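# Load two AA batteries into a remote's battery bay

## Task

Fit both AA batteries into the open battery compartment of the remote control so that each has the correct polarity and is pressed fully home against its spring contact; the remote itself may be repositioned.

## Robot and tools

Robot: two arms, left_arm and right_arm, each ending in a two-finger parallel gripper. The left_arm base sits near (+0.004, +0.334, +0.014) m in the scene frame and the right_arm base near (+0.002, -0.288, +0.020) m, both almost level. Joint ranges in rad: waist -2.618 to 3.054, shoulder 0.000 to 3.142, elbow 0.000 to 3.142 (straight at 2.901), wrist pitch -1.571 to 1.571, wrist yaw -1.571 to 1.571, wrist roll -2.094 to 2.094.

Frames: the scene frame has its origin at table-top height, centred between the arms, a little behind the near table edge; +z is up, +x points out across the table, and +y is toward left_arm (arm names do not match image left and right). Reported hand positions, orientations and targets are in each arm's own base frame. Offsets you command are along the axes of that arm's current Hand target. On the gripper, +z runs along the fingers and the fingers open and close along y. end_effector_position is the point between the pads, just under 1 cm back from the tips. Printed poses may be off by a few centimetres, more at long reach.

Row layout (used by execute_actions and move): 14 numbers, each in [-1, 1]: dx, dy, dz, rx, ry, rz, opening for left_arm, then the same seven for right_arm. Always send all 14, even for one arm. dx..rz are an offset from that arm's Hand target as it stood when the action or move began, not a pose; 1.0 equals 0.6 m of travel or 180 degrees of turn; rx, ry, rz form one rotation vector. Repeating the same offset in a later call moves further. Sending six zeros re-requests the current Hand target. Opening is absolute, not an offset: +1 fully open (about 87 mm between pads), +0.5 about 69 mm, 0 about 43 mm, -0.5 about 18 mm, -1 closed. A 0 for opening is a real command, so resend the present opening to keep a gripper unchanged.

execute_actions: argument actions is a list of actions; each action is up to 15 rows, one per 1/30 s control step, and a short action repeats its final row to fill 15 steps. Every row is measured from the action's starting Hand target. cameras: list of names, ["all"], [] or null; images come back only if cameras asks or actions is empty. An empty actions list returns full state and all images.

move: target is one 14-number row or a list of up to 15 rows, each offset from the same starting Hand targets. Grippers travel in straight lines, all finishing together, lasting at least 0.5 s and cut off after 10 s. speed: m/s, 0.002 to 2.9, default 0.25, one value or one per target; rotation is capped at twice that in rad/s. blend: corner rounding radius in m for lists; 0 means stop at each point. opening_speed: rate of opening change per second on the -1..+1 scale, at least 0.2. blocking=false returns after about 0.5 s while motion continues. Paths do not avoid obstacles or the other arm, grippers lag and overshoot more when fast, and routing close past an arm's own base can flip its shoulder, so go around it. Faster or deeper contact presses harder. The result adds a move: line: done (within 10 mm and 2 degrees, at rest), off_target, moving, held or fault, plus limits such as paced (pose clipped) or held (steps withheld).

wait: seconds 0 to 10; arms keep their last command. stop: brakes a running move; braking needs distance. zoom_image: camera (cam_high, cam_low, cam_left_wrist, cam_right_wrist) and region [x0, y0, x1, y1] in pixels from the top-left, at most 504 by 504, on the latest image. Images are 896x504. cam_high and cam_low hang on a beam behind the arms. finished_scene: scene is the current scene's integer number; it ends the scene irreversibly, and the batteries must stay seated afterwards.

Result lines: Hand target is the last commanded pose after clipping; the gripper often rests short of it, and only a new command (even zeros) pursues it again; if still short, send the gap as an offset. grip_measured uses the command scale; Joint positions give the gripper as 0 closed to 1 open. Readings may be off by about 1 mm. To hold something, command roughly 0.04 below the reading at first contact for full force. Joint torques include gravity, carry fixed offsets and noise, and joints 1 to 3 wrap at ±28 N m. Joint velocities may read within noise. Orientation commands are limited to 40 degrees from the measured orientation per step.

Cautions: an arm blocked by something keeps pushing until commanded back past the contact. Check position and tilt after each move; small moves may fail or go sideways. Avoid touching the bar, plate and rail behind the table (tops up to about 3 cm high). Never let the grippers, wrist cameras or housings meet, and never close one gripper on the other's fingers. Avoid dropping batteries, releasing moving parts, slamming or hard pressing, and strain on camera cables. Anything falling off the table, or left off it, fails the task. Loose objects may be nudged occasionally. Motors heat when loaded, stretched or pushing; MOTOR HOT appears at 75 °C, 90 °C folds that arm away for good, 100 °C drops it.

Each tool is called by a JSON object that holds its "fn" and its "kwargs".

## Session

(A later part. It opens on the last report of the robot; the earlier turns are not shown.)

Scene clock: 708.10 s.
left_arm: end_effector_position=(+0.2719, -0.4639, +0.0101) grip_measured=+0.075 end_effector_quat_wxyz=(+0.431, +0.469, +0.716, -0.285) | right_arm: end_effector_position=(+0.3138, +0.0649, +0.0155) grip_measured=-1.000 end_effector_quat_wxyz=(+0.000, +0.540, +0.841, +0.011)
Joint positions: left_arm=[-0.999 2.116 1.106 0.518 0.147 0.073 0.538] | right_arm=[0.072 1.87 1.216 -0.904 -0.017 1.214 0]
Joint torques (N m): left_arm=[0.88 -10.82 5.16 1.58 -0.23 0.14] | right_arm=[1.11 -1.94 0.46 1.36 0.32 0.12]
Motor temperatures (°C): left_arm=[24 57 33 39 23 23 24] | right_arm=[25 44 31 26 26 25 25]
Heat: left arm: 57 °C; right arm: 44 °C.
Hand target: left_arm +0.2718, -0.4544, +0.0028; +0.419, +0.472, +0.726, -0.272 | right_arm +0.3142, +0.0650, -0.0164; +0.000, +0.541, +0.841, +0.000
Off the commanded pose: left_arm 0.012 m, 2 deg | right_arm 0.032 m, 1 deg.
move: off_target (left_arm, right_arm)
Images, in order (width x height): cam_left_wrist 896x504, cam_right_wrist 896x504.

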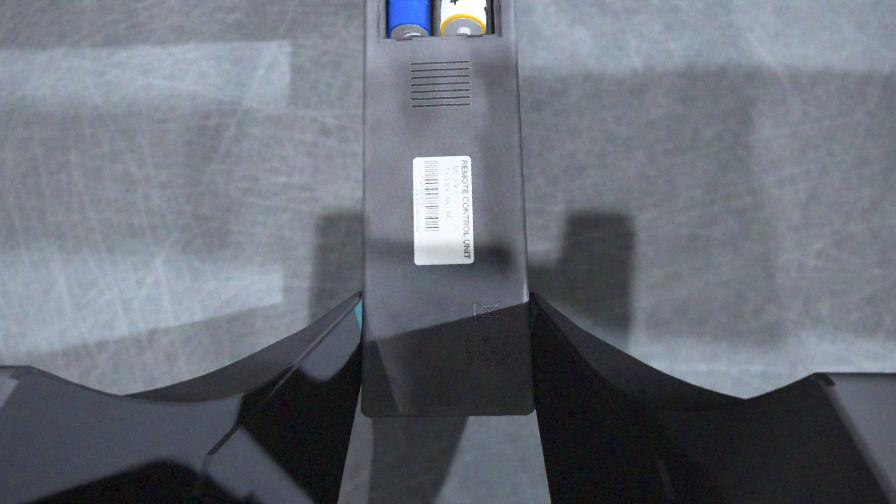

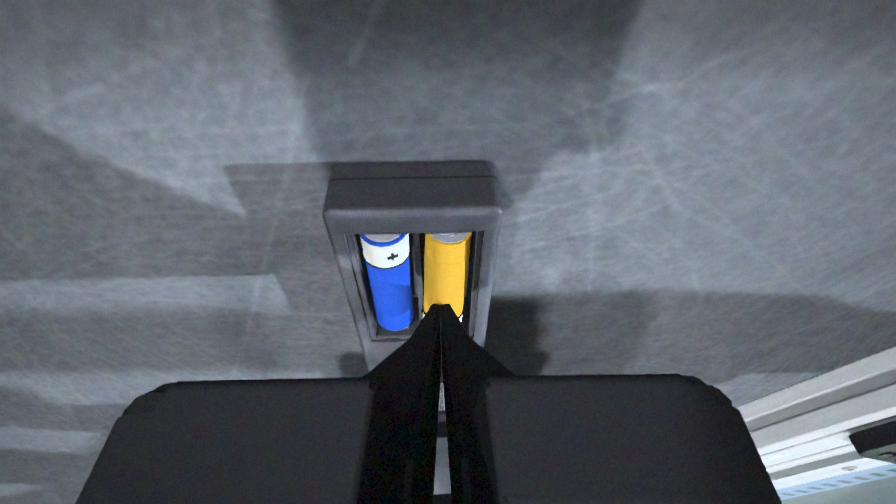

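{"fn": "move", "kwargs": {"target": [[0,0,0,0,0,0,0.02,0.0,0.0,-0.06,0,0,0,-1],[0,0,0,0,0,0,0.02,0.009,0.0,-0.04,0,0,0,-1],[0,0,0,0,0,0,0.02,0.007,0.0,0.008,0,0,0,-1],[0,0,0,0,0,0,0.02,0.007,0.0,-0.055,0,0,0,-1],[0,0,0,0,0,0,0.02,-0.05,-0.001,-0.055,0,0,0,-1],[0,0,0,0,0,0,0.02,-0.05,-0.001,0,0,0,0,-1]], "speed": 0.08, "cameras": ["cam_right_wrist","cam_left_wrist"]}}

{"fn": "move", "kwargs": {"target": [0,0,0,0,0,0,0.02,0.06,0.01,-0.17,0,0,0,-1], "speed": 0.15, "cameras": ["cam_right_wrist","cam_left_wrist"]}}

{"fn": "zoom_image", "kwargs": {"camera": "cam_right_wrist", "region": [300, 50, 600, 330]}}

{"fn": "zoom_image", "kwargs": {"camera": "cam_left_wrist", "region": [340, 0, 560, 100]}}

Scene clock: 720.53 s.
left_arm: end_effector_position=(+0.2719, -0.4639, +0.0101) grip_measured=+0.075 end_effector_quat_wxyz=(+0.431, +0.469, +0.716, -0.285) | right_arm: end_effector_position=(+0.3243, +0.0397, +0.0137) grip_measured=-1.000 end_effector_quat_wxyz=(-0.002, +0.543, +0.840, +0.012)
Joint positions: left_arm=[-0.999 2.116 1.106 0.518 0.147 0.073 0.538] | right_arm=[-0.007 1.909 1.261 -0.914 -0.023 1.141 0]
Joint torques (N m): left_arm=[0.84 -10.85 5.15 1.58 -0.22 0.13] | right_arm=[0.76 -2.37 1.05 1.29 0.37 0.04]
Motor temperatures (°C): left_arm=[24 57 33 39 23 23 24] | right_arm=[25 43 30 26 26 25 25]
Heat: left arm: 57 °C; right arm: 43 °C.
Hand target: left_arm +0.2718, -0.4544, +0.0028; +0.419, +0.472, +0.726, -0.272 | right_arm +0.3260, +0.0376, -0.0164; +0.000, +0.541, +0.841, +0.000
Off the commanded pose: left_arm 0.012 m, 2 deg | right_arm 0.030 m, 1 deg.
move: off_target (left_arm, right_arm)
Images, in order (width x height): cam_left_wrist 896x504, cam_right_wrist 896x504.

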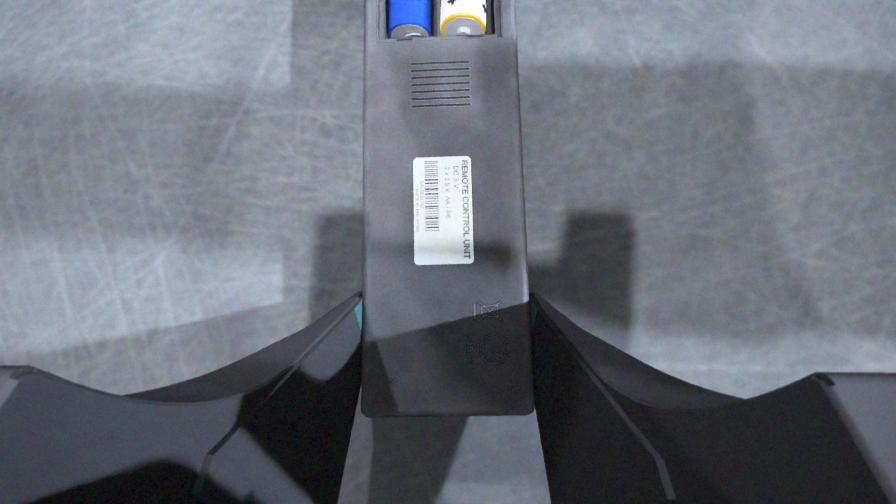

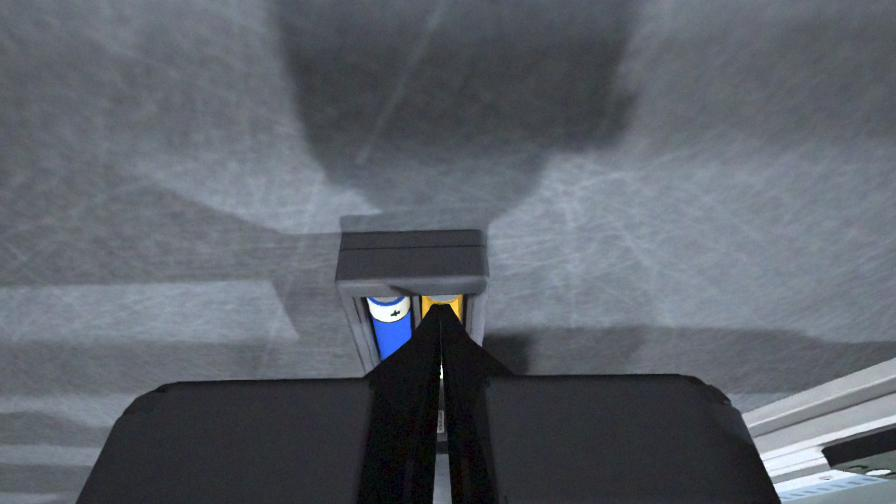

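Scene clock: 722.07 s.
left_arm: end_effector_position=(+0.2719, -0.4639, +0.0101) grip_measured=+0.075 end_effector_quat_wxyz=(+0.431, +0.469, +0.716, -0.285) | right_arm: end_effector_position=(+0.3129, +0.0716, +0.0716) grip_measured=-1.000 end_effector_quat_wxyz=(-0.016, +0.538, +0.843, -0.011)
Joint positions: left_arm=[-0.999 2.116 1.106 0.518 0.147 0.073 0.538] | right_arm=[0.101 1.854 1.427 -1.182 -0.002 1.237 0]
Joint torques (N m): left_arm=[0.85 -10.85 5.14 1.56 -0.22 0.13] | right_arm=[0.53 -9.68 6.08 0.1 0.13 0.14]
Motor temperatures (°C): left_arm=[24 57 33 39 23 23 24] | right_arm=[25 43 30 26 26 25 25]
Heat: left arm: 57 °C; right arm: 43 °C.
Hand target: left_arm +0.2718, -0.4544, +0.0028; +0.419, +0.472, +0.726, -0.272 | right_arm +0.3166, +0.0728, +0.0855; -0.001, +0.541, +0.841, -0.001
Off the commanded pose: left_arm 0.012 m, 2 deg | right_arm 0.015 m, 2 deg.
move: off_target (left_arm, right_arm)
Images, in order (width x height): cam_left_wrist 896x504, cam_right_wrist 896x504.

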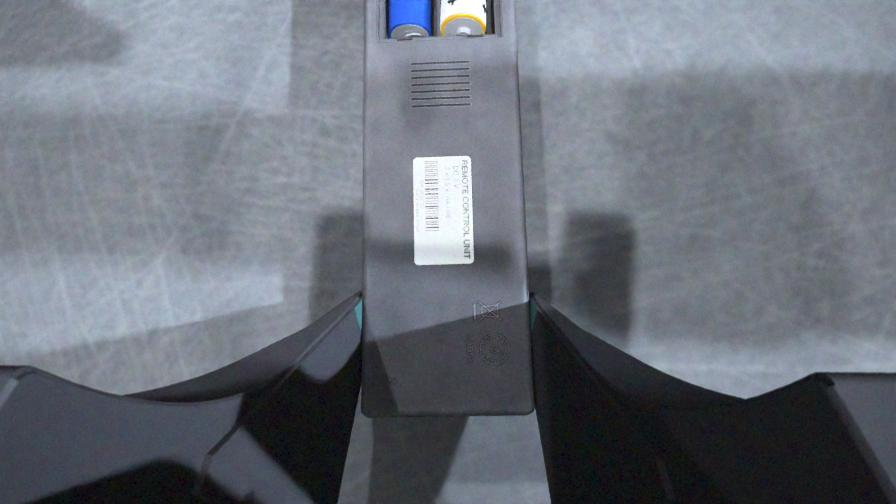

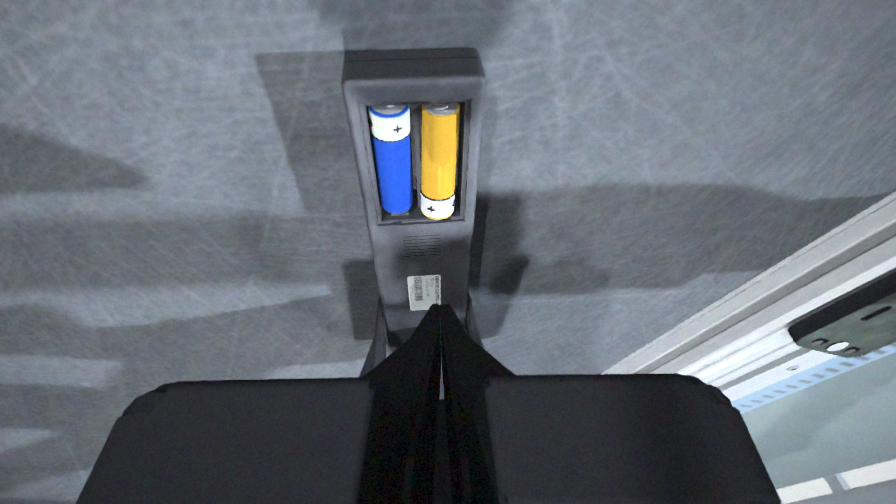

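Scaled by 1.680 from the camera's 896x504 image, which has a finer 1280x720 frame.

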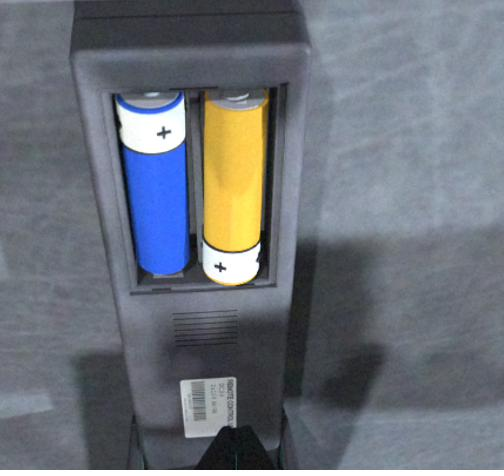

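Scaled by 2.291 from the camera's 896x504 image, which has a finer 1280x720 frame.

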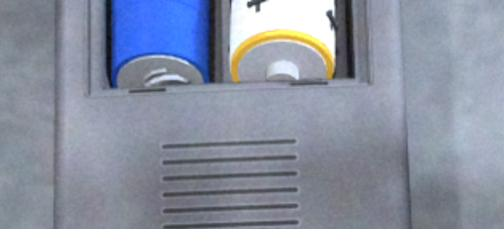

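{"fn": "move", "kwargs": {"target": [[0,0,0,0,0,0,0.02,0.0,0,0.08,0,0,0,-1]], "speed": 0.15, "cameras": ["cam_right_wrist"]}}

{"fn": "zoom_image", "kwargs": {"camera": "cam_right_wrist", "region": [300, 130, 600, 410]}}

Scene clock: 739.30 s.
left_arm: end_effector_position=(+0.2719, -0.4639, +0.0101) grip_measured=+0.075 end_effector_quat_wxyz=(+0.431, +0.469, +0.716, -0.285) | right_arm: end_effector_position=(+0.3164, +0.0719, +0.0420) grip_measured=-1.000 end_effector_quat_wxyz=(+0.001, +0.538, +0.843, +0.003)
Joint positions: left_arm=[-0.999 2.116 1.106 0.518 0.147 0.073 0.538] | right_arm=[0.101 1.854 1.309 -1.021 -0.002 1.237 0]
Joint torques (N m): left_arm=[0.84 -10.91 5.15 1.59 -0.21 0.13] | right_arm=[0.58 -5.98 4.21 0.42 0.14 0.13]
Motor temperatures (°C): left_arm=[24 58 33 39 23 23 24] | right_arm=[25 45 31 26 26 25 24]
Heat: left arm: 58 °C; right arm: 45 °C.
Hand target: left_arm +0.2718, -0.4544, +0.0028; +0.419, +0.472, +0.726, -0.272 | right_arm +0.3166, +0.0728, +0.0375; -0.001, +0.541, +0.841, +0.000
Off the commanded pose: left_arm 0.012 m, 2 deg | right_arm 0.005 m, 1 deg.
move: off_target (left_arm)
Images, in order (width x height): cam_right_wrist 896x504.

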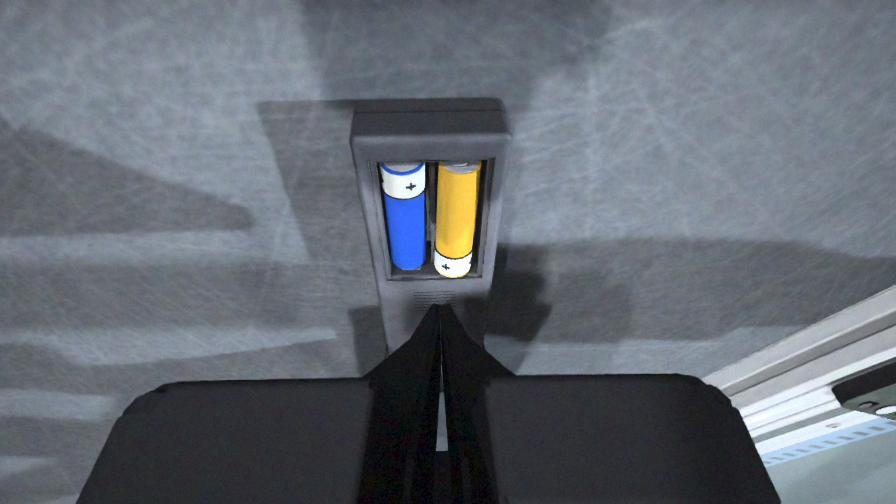

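Scaled by 1.680 from the camera's 896x504 image, which has a finer 1280x720 frame.

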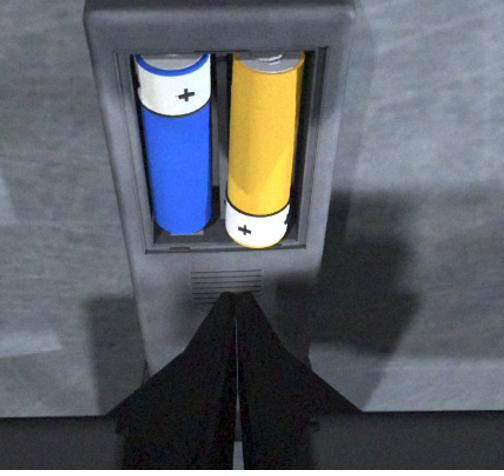

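{"fn": "move", "kwargs": {"target": [[0,0,0,0,0,0,0.02,0.016,-0.0065,0.02,0,0,0,-1],[0,0,0,0,0,0,0.02,0.014,-0.0065,0.045,0,0,0,-1]], "speed": 0.08, "cameras": ["cam_right_wrist","cam_left_wrist"]}}

{"fn": "zoom_image", "kwargs": {"camera": "cam_right_wrist", "region": [300, 130, 600, 410]}}

{"fn": "zoom_image", "kwargs": {"camera": "cam_left_wrist", "region": [340, 0, 560, 100]}}

Scene clock: 751.47 s.
left_arm: end_effector_position=(+0.2719, -0.4639, +0.0101) grip_measured=+0.075 end_effector_quat_wxyz=(+0.431, +0.469, +0.716, -0.285) | right_arm: end_effector_position=(+0.3069, +0.0784, +0.0180) grip_measured=-1.000 end_effector_quat_wxyz=(-0.002, +0.539, +0.843, +0.000)
Joint positions: left_arm=[-0.999 2.116 1.106 0.518 0.147 0.073 0.538] | right_arm=[0.123 1.861 1.217 -0.93 -0.003 1.26 0]
Joint torques (N m): left_arm=[0.84 -10.85 5.19 1.58 -0.23 0.13] | right_arm=[0.4 -5.24 3.82 0.59 0.15 0.1]
Motor temperatures (°C): left_arm=[24 58 33 39 23 23 24] | right_arm=[25 45 31 26 25 25 24]
Heat: left arm: 58 °C; right arm: 45 °C.
Hand target: left_arm +0.2718, -0.4544, +0.0028; +0.419, +0.472, +0.726, -0.272 | right_arm +0.3095, +0.0787, +0.0106; +0.000, +0.541, +0.841, -0.001
Off the commanded pose: left_arm 0.012 m, 2 deg | right_arm 0.008 m, 0 deg.
move: off_target (left_arm)
Images, in order (width x height): cam_left_wrist 896x504, cam_right_wrist 896x504.

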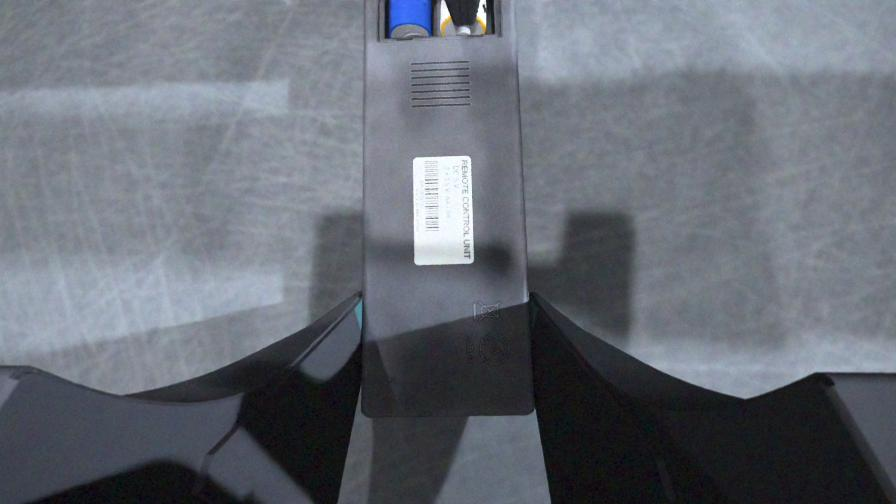

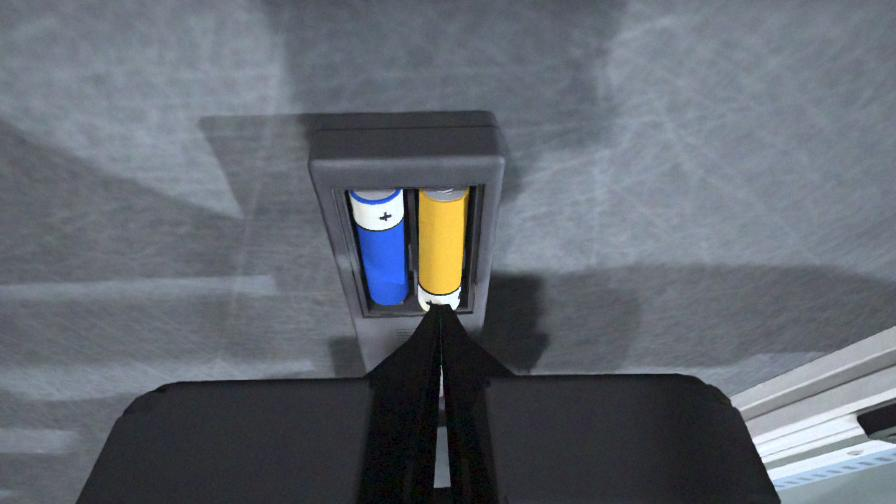

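Scaled by 1.680 from the camera's 896x504 image, which has a finer 1280x720 frame.

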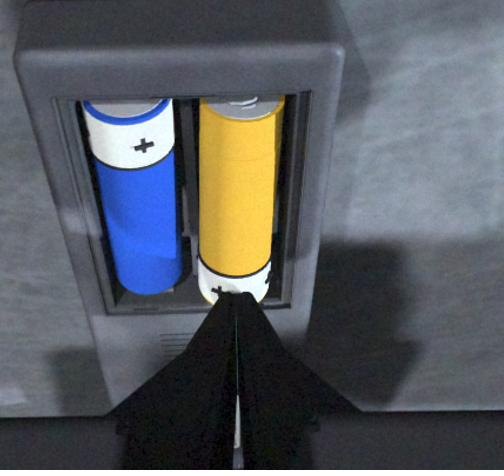

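Scaled by 2.291 from the camera's 896x504 image, which has a finer 1280x720 frame.

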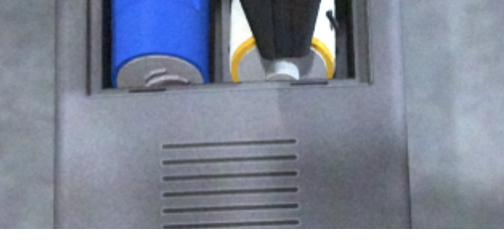

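{"fn": "move", "kwargs": {"target": [[0,0,0,0,0,0,0.02,-0.003,0.001,0.06,0,0,0,-1]], "speed": 0.05, "cameras": ["cam_right_wrist","cam_left_wrist"]}}

{"fn": "zoom_image", "kwargs": {"camera": "cam_right_wrist", "region": [300, 130, 600, 410]}}

{"fn": "zoom_image", "kwargs": {"camera": "cam_left_wrist", "region": [340, 0, 560, 100]}}

Scene clock: 758.37 s.
left_arm: end_effector_position=(+0.2719, -0.4639, +0.0101) grip_measured=+0.075 end_effector_quat_wxyz=(+0.431, +0.469, +0.716, -0.285) | right_arm: end_effector_position=(+0.3059, +0.0784, +0.0144) grip_measured=-1.000 end_effector_quat_wxyz=(-0.008, +0.542, +0.840, +0.012)
Joint positions: left_arm=[-0.999 2.116 1.106 0.518 0.147 0.073 0.538] | right_arm=[0.109 1.859 1.195 -0.904 -0.029 1.255 0]
Joint torques (N m): left_arm=[0.91 -10.84 5.14 1.57 -0.22 0.13] | right_arm=[1.25 -0.47 -0.03 1.68 0.45 0.1]
Motor temperatures (°C): left_arm=[24 58 33 39 23 23 24] | right_arm=[25 44 31 26 25 25 24]
Heat: left arm: 58 °C; right arm: 44 °C.
Hand target: left_arm +0.2718, -0.4544, +0.0028; +0.419, +0.472, +0.726, -0.272 | right_arm +0.3109, +0.0775, -0.0253; +0.000, +0.541, +0.841, +0.000
Off the commanded pose: left_arm 0.012 m, 2 deg | right_arm 0.040 m, 2 deg.
move: off_target (left_arm, right_arm)
Images, in order (width x height): cam_left_wrist 896x504, cam_right_wrist 896x504.

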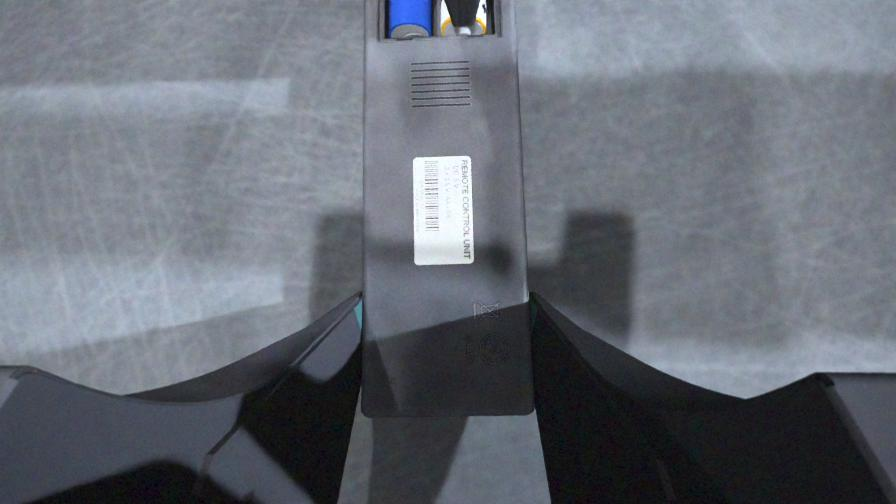

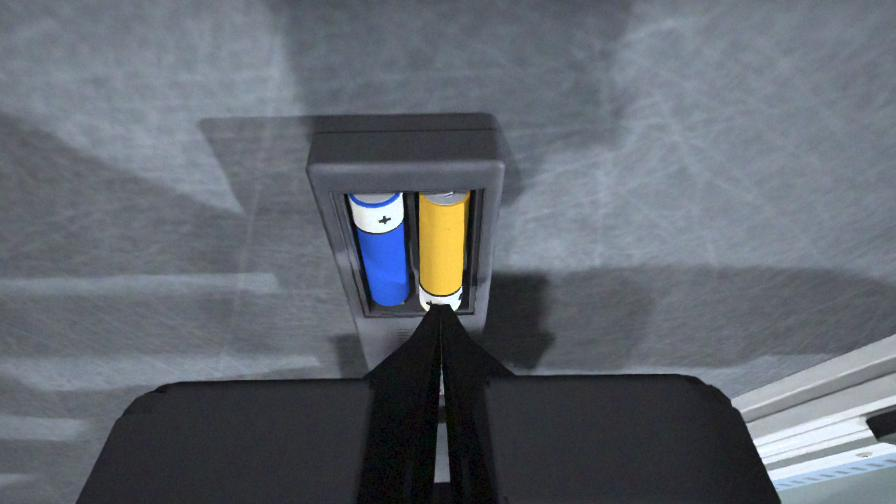

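Scaled by 1.680 from the camera's 896x504 image, which has a finer 1280x720 frame.

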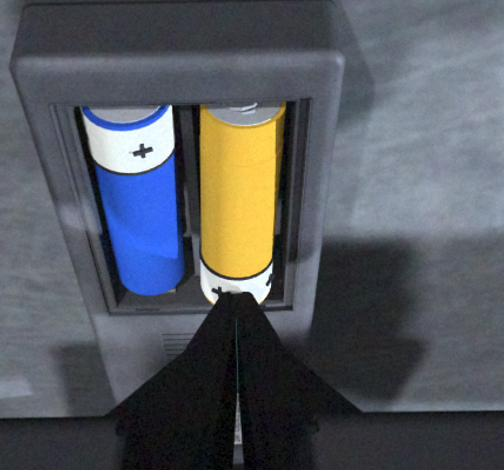

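Scaled by 2.291 from the camera's 896x504 image, which has a finer 1280x720 frame.

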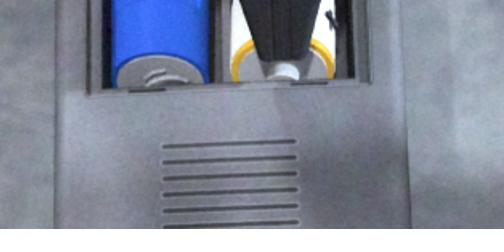

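{"fn": "move", "kwargs": {"target": [0,0,0,0,0,0,0.02,-0.02,0.0,-0.2,0,0,0,-1], "speed": 0.15, "cameras": ["all"]}}

{"fn": "zoom_image", "kwargs": {"camera": "cam_left_wrist", "region": [370, 0, 510, 50]}}

{"fn": "zoom_image", "kwargs": {"camera": "cam_right_wrist", "region": [350, 50, 500, 250]}}

{"fn": "zoom_image", "kwargs": {"camera": "cam_low", "region": [400, 200, 600, 400]}}

Scene clock: 789.77 s.
left_arm: end_effector_position=(+0.2719, -0.4639, +0.0101) grip_measured=+0.075 end_effector_quat_wxyz=(+0.431, +0.469, +0.716, -0.285) | right_arm: end_effector_position=(+0.3123, +0.0694, +0.0793) grip_measured=-1.000 end_effector_quat_wxyz=(-0.020, +0.544, +0.839, -0.010)
Joint positions: left_arm=[-0.999 2.116 1.106 0.518 0.147 0.073 0.538] | right_arm=[0.09 1.849 1.451 -1.216 -0.009 1.24 0]
Joint torques (N m): left_arm=[0.87 -10.8 5.18 1.58 -0.23 0.12] | right_arm=[-0.2 -10.03 6.17 0.08 0.23 -0.1]
Motor temperatures (°C): left_arm=[24 59 33 39 23 23 24] | right_arm=[25 41 29 28 26 25 24]
Heat: left arm: 59 °C; right arm: 41 °C.
Hand target: left_arm +0.2718, -0.4544, +0.0028; +0.419, +0.472, +0.726, -0.272 | right_arm +0.3159, +0.0665, +0.0945; +0.000, +0.541, +0.841, -0.001
Off the commanded pose: left_arm 0.012 m, 2 deg | right_arm 0.016 m, 3 deg.
move: off_target (left_arm, right_arm)

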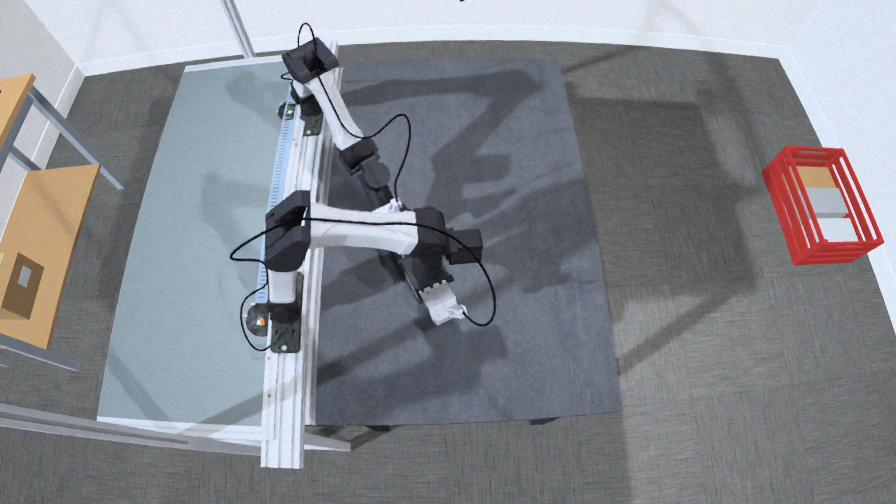

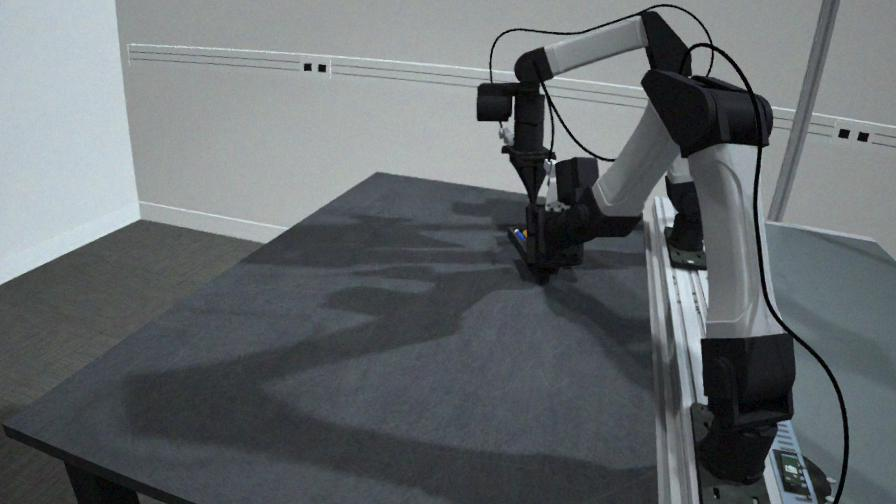

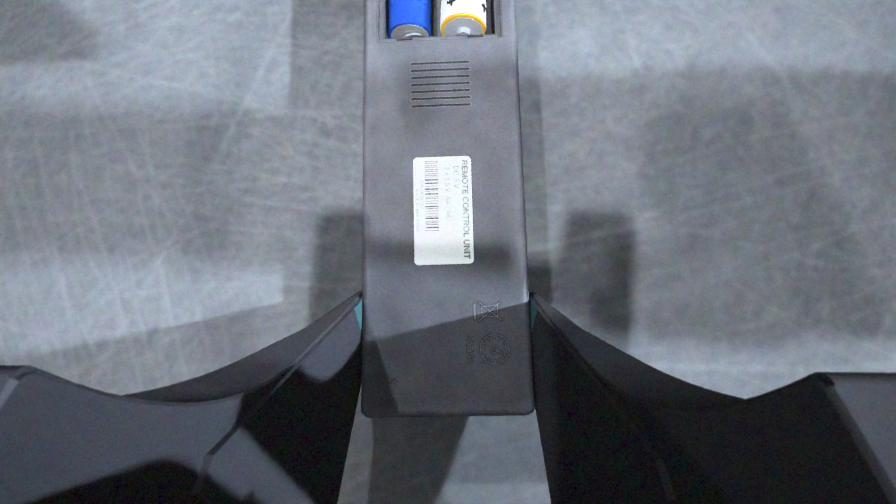

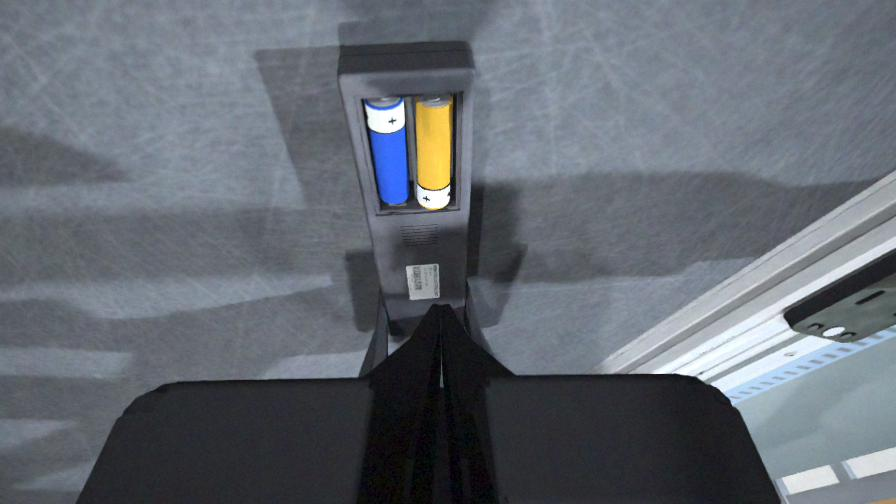

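Scaled by 3.600 from the camera's 896x504 image, which has a finer 1280x720 frame.

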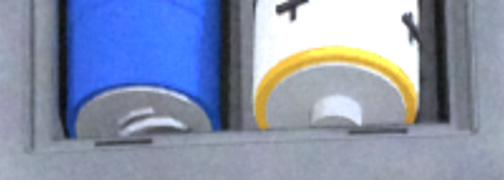

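Scaled by 2.520 from the camera's 896x504 image, which has a finer 1280x720 frame.

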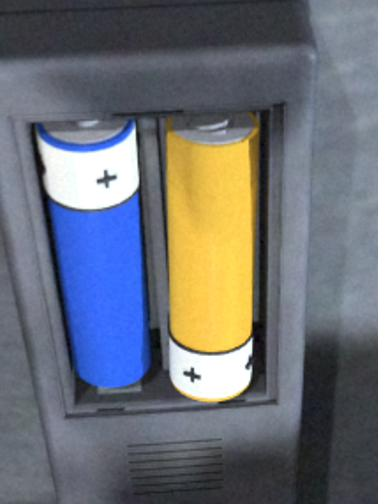

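Scaled by 2.520 from the camera's 896x504 image, which has a finer 1280x720 frame.

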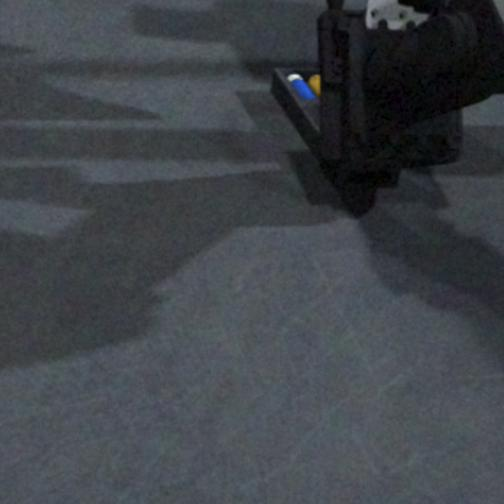

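{"fn": "zoom_image", "kwargs": {"camera": "cam_right_wrist", "region": [350, 80, 470, 150]}}

{"fn": "zoom_image", "kwargs": {"camera": "cam_right_wrist", "region": [350, 150, 470, 220]}}

Scaled by 4.200 from the camera's 896x504 image, which has a finer 1280x720 frame.

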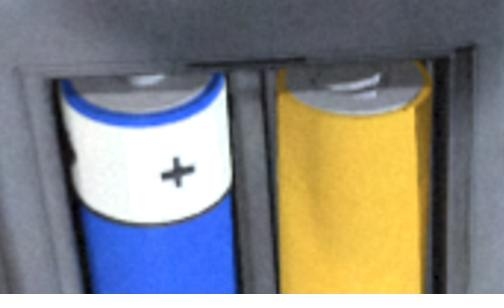

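Scaled by 4.200 from the camera's 896x504 image, which has a finer 1280x720 frame.

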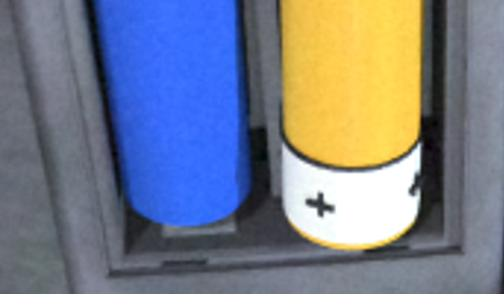

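{"fn": "move", "kwargs": {"target": [[0,0,0,0,0,0,0.02,0.047,0.0,0.11,0,0,0,-1],[0,0,0,0,0,0,0.02,0.047,0.0,0.165,0,0,0,-1]], "speed": 0.08, "cameras": ["cam_right_wrist","cam_left_wrist"]}}

{"fn": "zoom_image", "kwargs": {"camera": "cam_left_wrist", "region": [370, 0, 510, 50]}}

{"fn": "zoom_image", "kwargs": {"camera": "cam_right_wrist", "region": [300, 130, 600, 410]}}

Scene clock: 875.23 s.
left_arm: end_effector_position=(+0.2719, -0.4639, +0.0101) grip_measured=+0.075 end_effector_quat_wxyz=(+0.431, +0.469, +0.716, -0.285) | right_arm: end_effector_position=(+0.3005, +0.0914, +0.0144) grip_measured=-1.000 end_effector_quat_wxyz=(-0.005, +0.539, +0.843, +0.001)
Joint positions: left_arm=[-0.999 2.116 1.106 0.518 0.147 0.073 0.538] | right_arm=[0.162 1.854 1.191 -0.914 -0.008 1.3 0]
Joint torques (N m): left_arm=[0.85 -10.86 5.14 1.58 -0.22 0.12] | right_arm=[0.68 -3.66 2.02 1.06 0.21 0.13]
Motor temperatures (°C): left_arm=[24 60 33 39 23 23 24] | right_arm=[25 48 32 26 25 25 24]
Heat: left arm: 60 °C; right arm: 48 °C.
Hand target: left_arm +0.2718, -0.4544, +0.0028; +0.419, +0.472, +0.726, -0.272 | right_arm +0.3042, +0.0922, -0.0044; +0.000, +0.541, +0.841, +0.000
Off the commanded pose: left_arm 0.012 m, 2 deg | right_arm 0.019 m, 1 deg.
move: off_target (left_arm, right_arm)
Images, in order (width x height): cam_left_wrist 896x504, cam_right_wrist 896x504.

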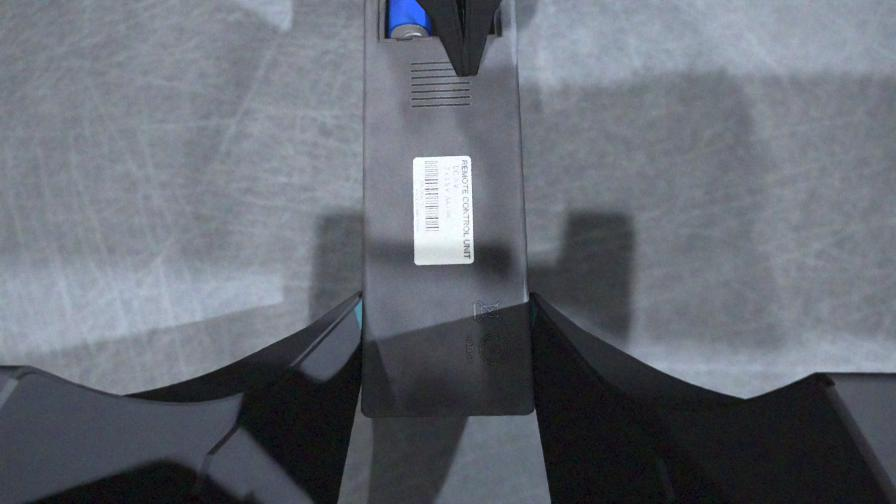

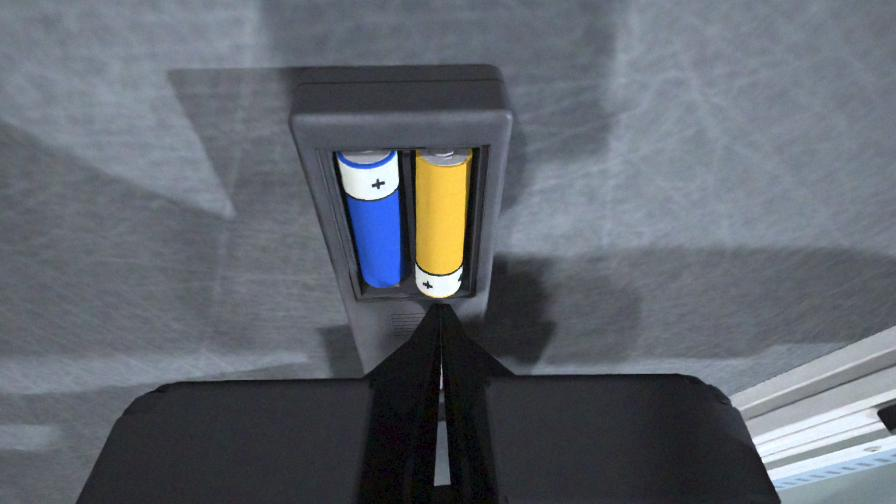

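Scaled by 3.600 from the camera's 896x504 image, which has a finer 1280x720 frame.

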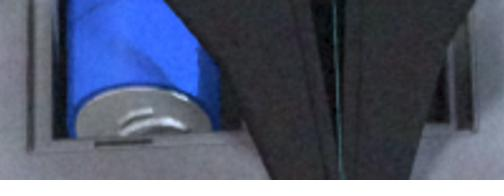

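Scaled by 1.680 from the camera's 896x504 image, which has a finer 1280x720 frame.

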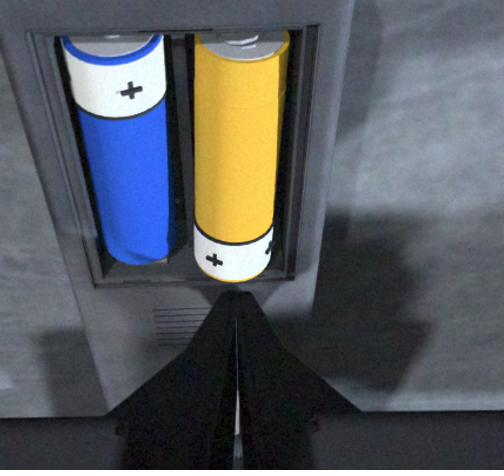

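{"fn": "move", "kwargs": {"target": [[0,0,0,0,0,0,0.02,0,0.0,-0.05,0,0,0,-1],[0,0,0,0,0,0,0.02,-0.029,0.0,-0.04,0,0,0,-1],[0,0,0,0,0,0,0.02,-0.029,0.0,0.025,0,0,0,-1],[0,0,0,0,0,0,0.02,-0.065,0.0,0.035,0,0,0,-1]], "speed": 0.08, "cameras": ["cam_right_wrist","cam_left_wrist"]}}

{"fn": "zoom_image", "kwargs": {"camera": "cam_left_wrist", "region": [370, 0, 510, 50]}}

{"fn": "zoom_image", "kwargs": {"camera": "cam_right_wrist", "region": [300, 130, 600, 410]}}

Scene clock: 915.57 s.
left_arm: end_effector_position=(+0.2719, -0.4639, +0.0101) grip_measured=+0.075 end_effector_quat_wxyz=(+0.431, +0.469, +0.716, -0.285) | right_arm: end_effector_position=(+0.3092, +0.0744, +0.0130) grip_measured=-1.000 end_effector_quat_wxyz=(-0.033, +0.540, +0.840, +0.037)
Joint positions: left_arm=[-0.999 2.116 1.106 0.518 0.147 0.073 0.538] | right_arm=[0.059 1.887 1.21 -0.904 -0.099 1.201 0]
Joint torques (N m): left_arm=[0.83 -10.85 5.18 1.57 -0.23 0.13] | right_arm=[-0.2 -0.73 1.89 1.47 1.21 -0.02]
Motor temperatures (°C): left_arm=[24 61 33 39 23 23 24] | right_arm=[25 43 31 27 25 25 24]
Heat: left arm: 61 °C; right arm: 43 °C.
Hand target: left_arm +0.2718, -0.4545, +0.0029; +0.419, +0.472, +0.726, -0.272 | right_arm +0.3204, +0.0567, -0.0254; +0.000, +0.541, +0.841, +0.000
Off the commanded pose: left_arm 0.012 m, 2 deg | right_arm 0.044 m, 6 deg.
move: off_target (left_arm, right_arm)
Images, in order (width x height): cam_left_wrist 896x504, cam_right_wrist 896x504.

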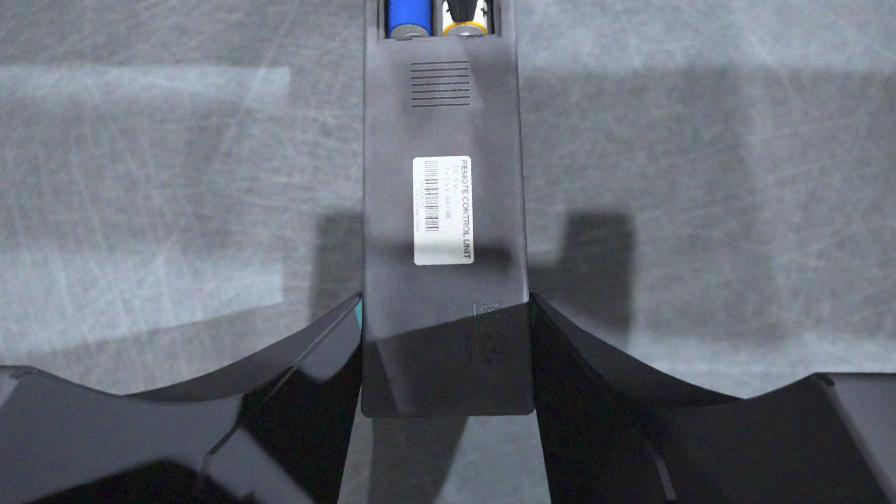

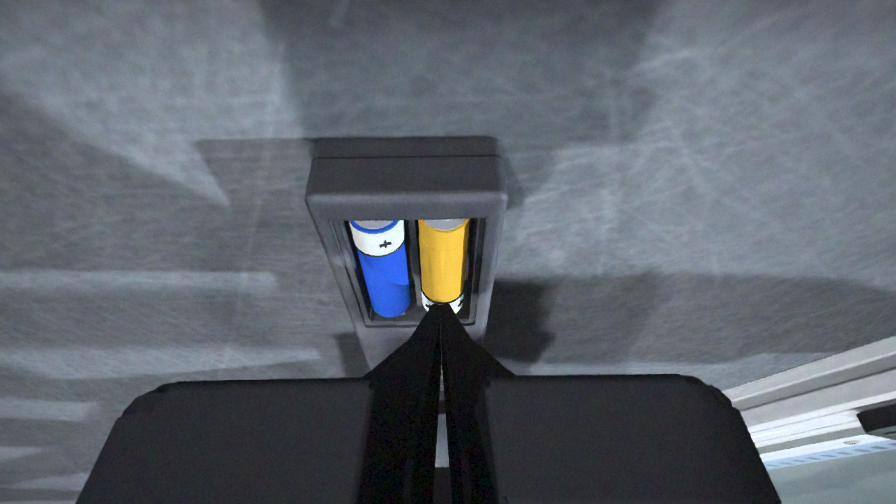

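Scaled by 3.600 from the camera's 896x504 image, which has a finer 1280x720 frame.

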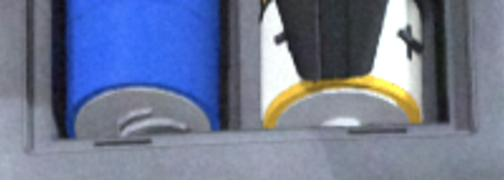

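Scaled by 1.680 from the camera's 896x504 image, which has a finer 1280x720 frame.

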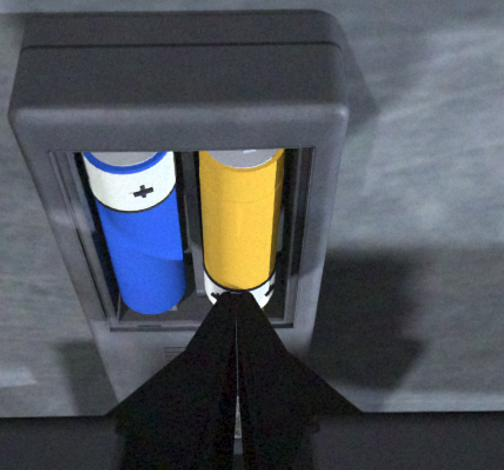

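{"fn": "move", "kwargs": {"target": [[0,0,0,0,0,0,0.02,0.045,0.0,0.01,0,0,0,-1]], "speed": 0.05}}

{"fn": "move", "kwargs": {"target": [[0,0,0,0,0,0,0.02,-0.01,0.0,-0.12,0,0,0,-1]], "speed": 0.1, "cameras": ["cam_right_wrist","cam_left_wrist"]}}

{"fn": "zoom_image", "kwargs": {"camera": "cam_left_wrist", "region": [370, 0, 510, 50]}}

{"fn": "zoom_image", "kwargs": {"camera": "cam_right_wrist", "region": [340, 90, 520, 290]}}

Scene clock: 922.07 s.
left_arm: end_effector_position=(+0.2719, -0.4639, +0.0101) grip_measured=+0.075 end_effector_quat_wxyz=(+0.431, +0.469, +0.716, -0.285) | right_arm: end_effector_position=(+0.3061, +0.0758, +0.0102) grip_measured=-1.000 end_effector_quat_wxyz=(-0.006, +0.540, +0.841, +0.012)
Joint positions: left_arm=[-0.999 2.116 1.106 0.518 0.147 0.073 0.538] | right_arm=[0.103 1.862 1.181 -0.883 -0.026 1.244 0]
Joint torques (N m): left_arm=[0.85 -10.88 5.09 1.58 -0.22 0.15] | right_arm=[2.97 -0.2 -0.35 1.74 0.41 0.34]
Motor temperatures (°C): left_arm=[24 61 33 39 23 23 24] | right_arm=[25 43 30 27 26 25 24]
Heat: left arm: 61 °C; right arm: 43 °C.
Hand target: left_arm +0.2718, -0.4545, +0.0029; +0.419, +0.472, +0.726, -0.272 | right_arm +0.3090, +0.0813, -0.0315; -0.001, +0.541, +0.841, +0.000
Off the commanded pose: left_arm 0.012 m, 2 deg | right_arm 0.042 m, 2 deg.
move: off_target (left_arm, right_arm)

Scene clock: 923.47 s.
left_arm: end_effector_position=(+0.2719, -0.4639, +0.0101) grip_measured=+0.075 end_effector_quat_wxyz=(+0.431, +0.469, +0.716, -0.285) | right_arm: end_effector_position=(+0.3072, +0.0765, +0.0335) grip_measured=-1.000 end_effector_quat_wxyz=(-0.010, +0.538, +0.843, -0.002)
Joint positions: left_arm=[-0.999 2.116 1.106 0.518 0.147 0.073 0.538] | right_arm=[0.114 1.854 1.271 -1.006 -0.009 1.251 0]
Joint torques (N m): left_arm=[0.83 -10.85 5.15 1.58 -0.23 0.14] | right_arm=[0.35 -7.71 5.98 0.12 0.22 0.1]
Motor temperatures (°C): left_arm=[24 61 33 39 23 23 24] | right_arm=[25 43 30 27 26 25 24]
Heat: left arm: 61 °C; right arm: 43 °C.
Hand target: left_arm +0.2718, -0.4545, +0.0029; +0.419, +0.472, +0.726, -0.272 | right_arm +0.3116, +0.0758, +0.0406; +0.000, +0.541, +0.841, +0.000
Off the commanded pose: left_arm 0.012 m, 2 deg | right_arm 0.008 m, 1 deg.
move: off_target (left_arm)
Images, in order (width x height): cam_left_wrist 896x504, cam_right_wrist 896x504.

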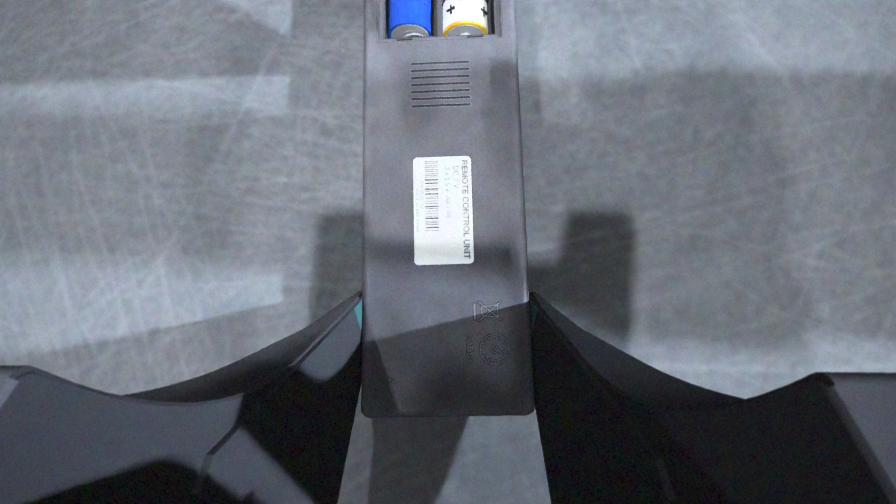

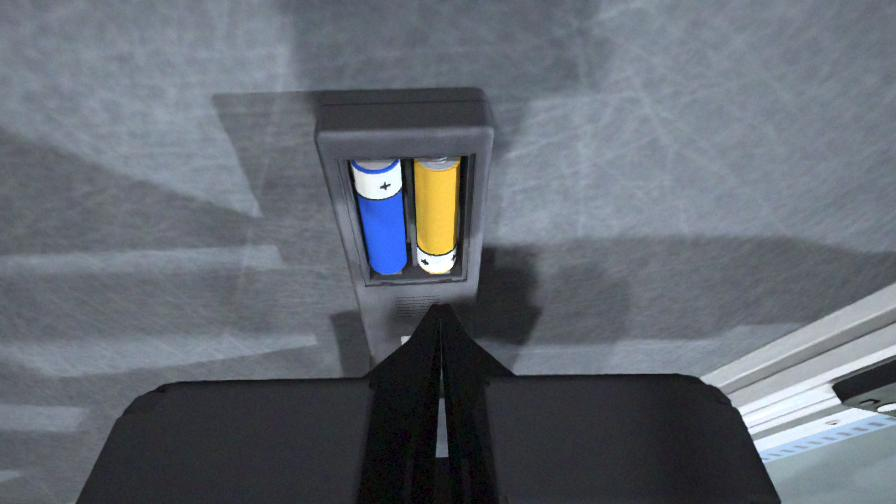

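Scaled by 3.600 from the camera's 896x504 image, which has a finer 1280x720 frame.

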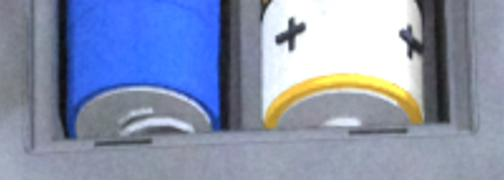

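Scaled by 2.520 from the camera's 896x504 image, which has a finer 1280x720 frame.

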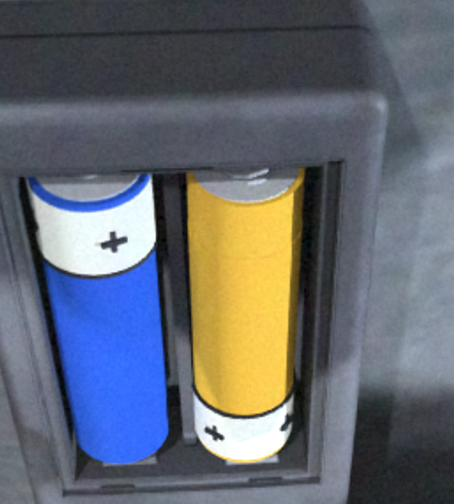

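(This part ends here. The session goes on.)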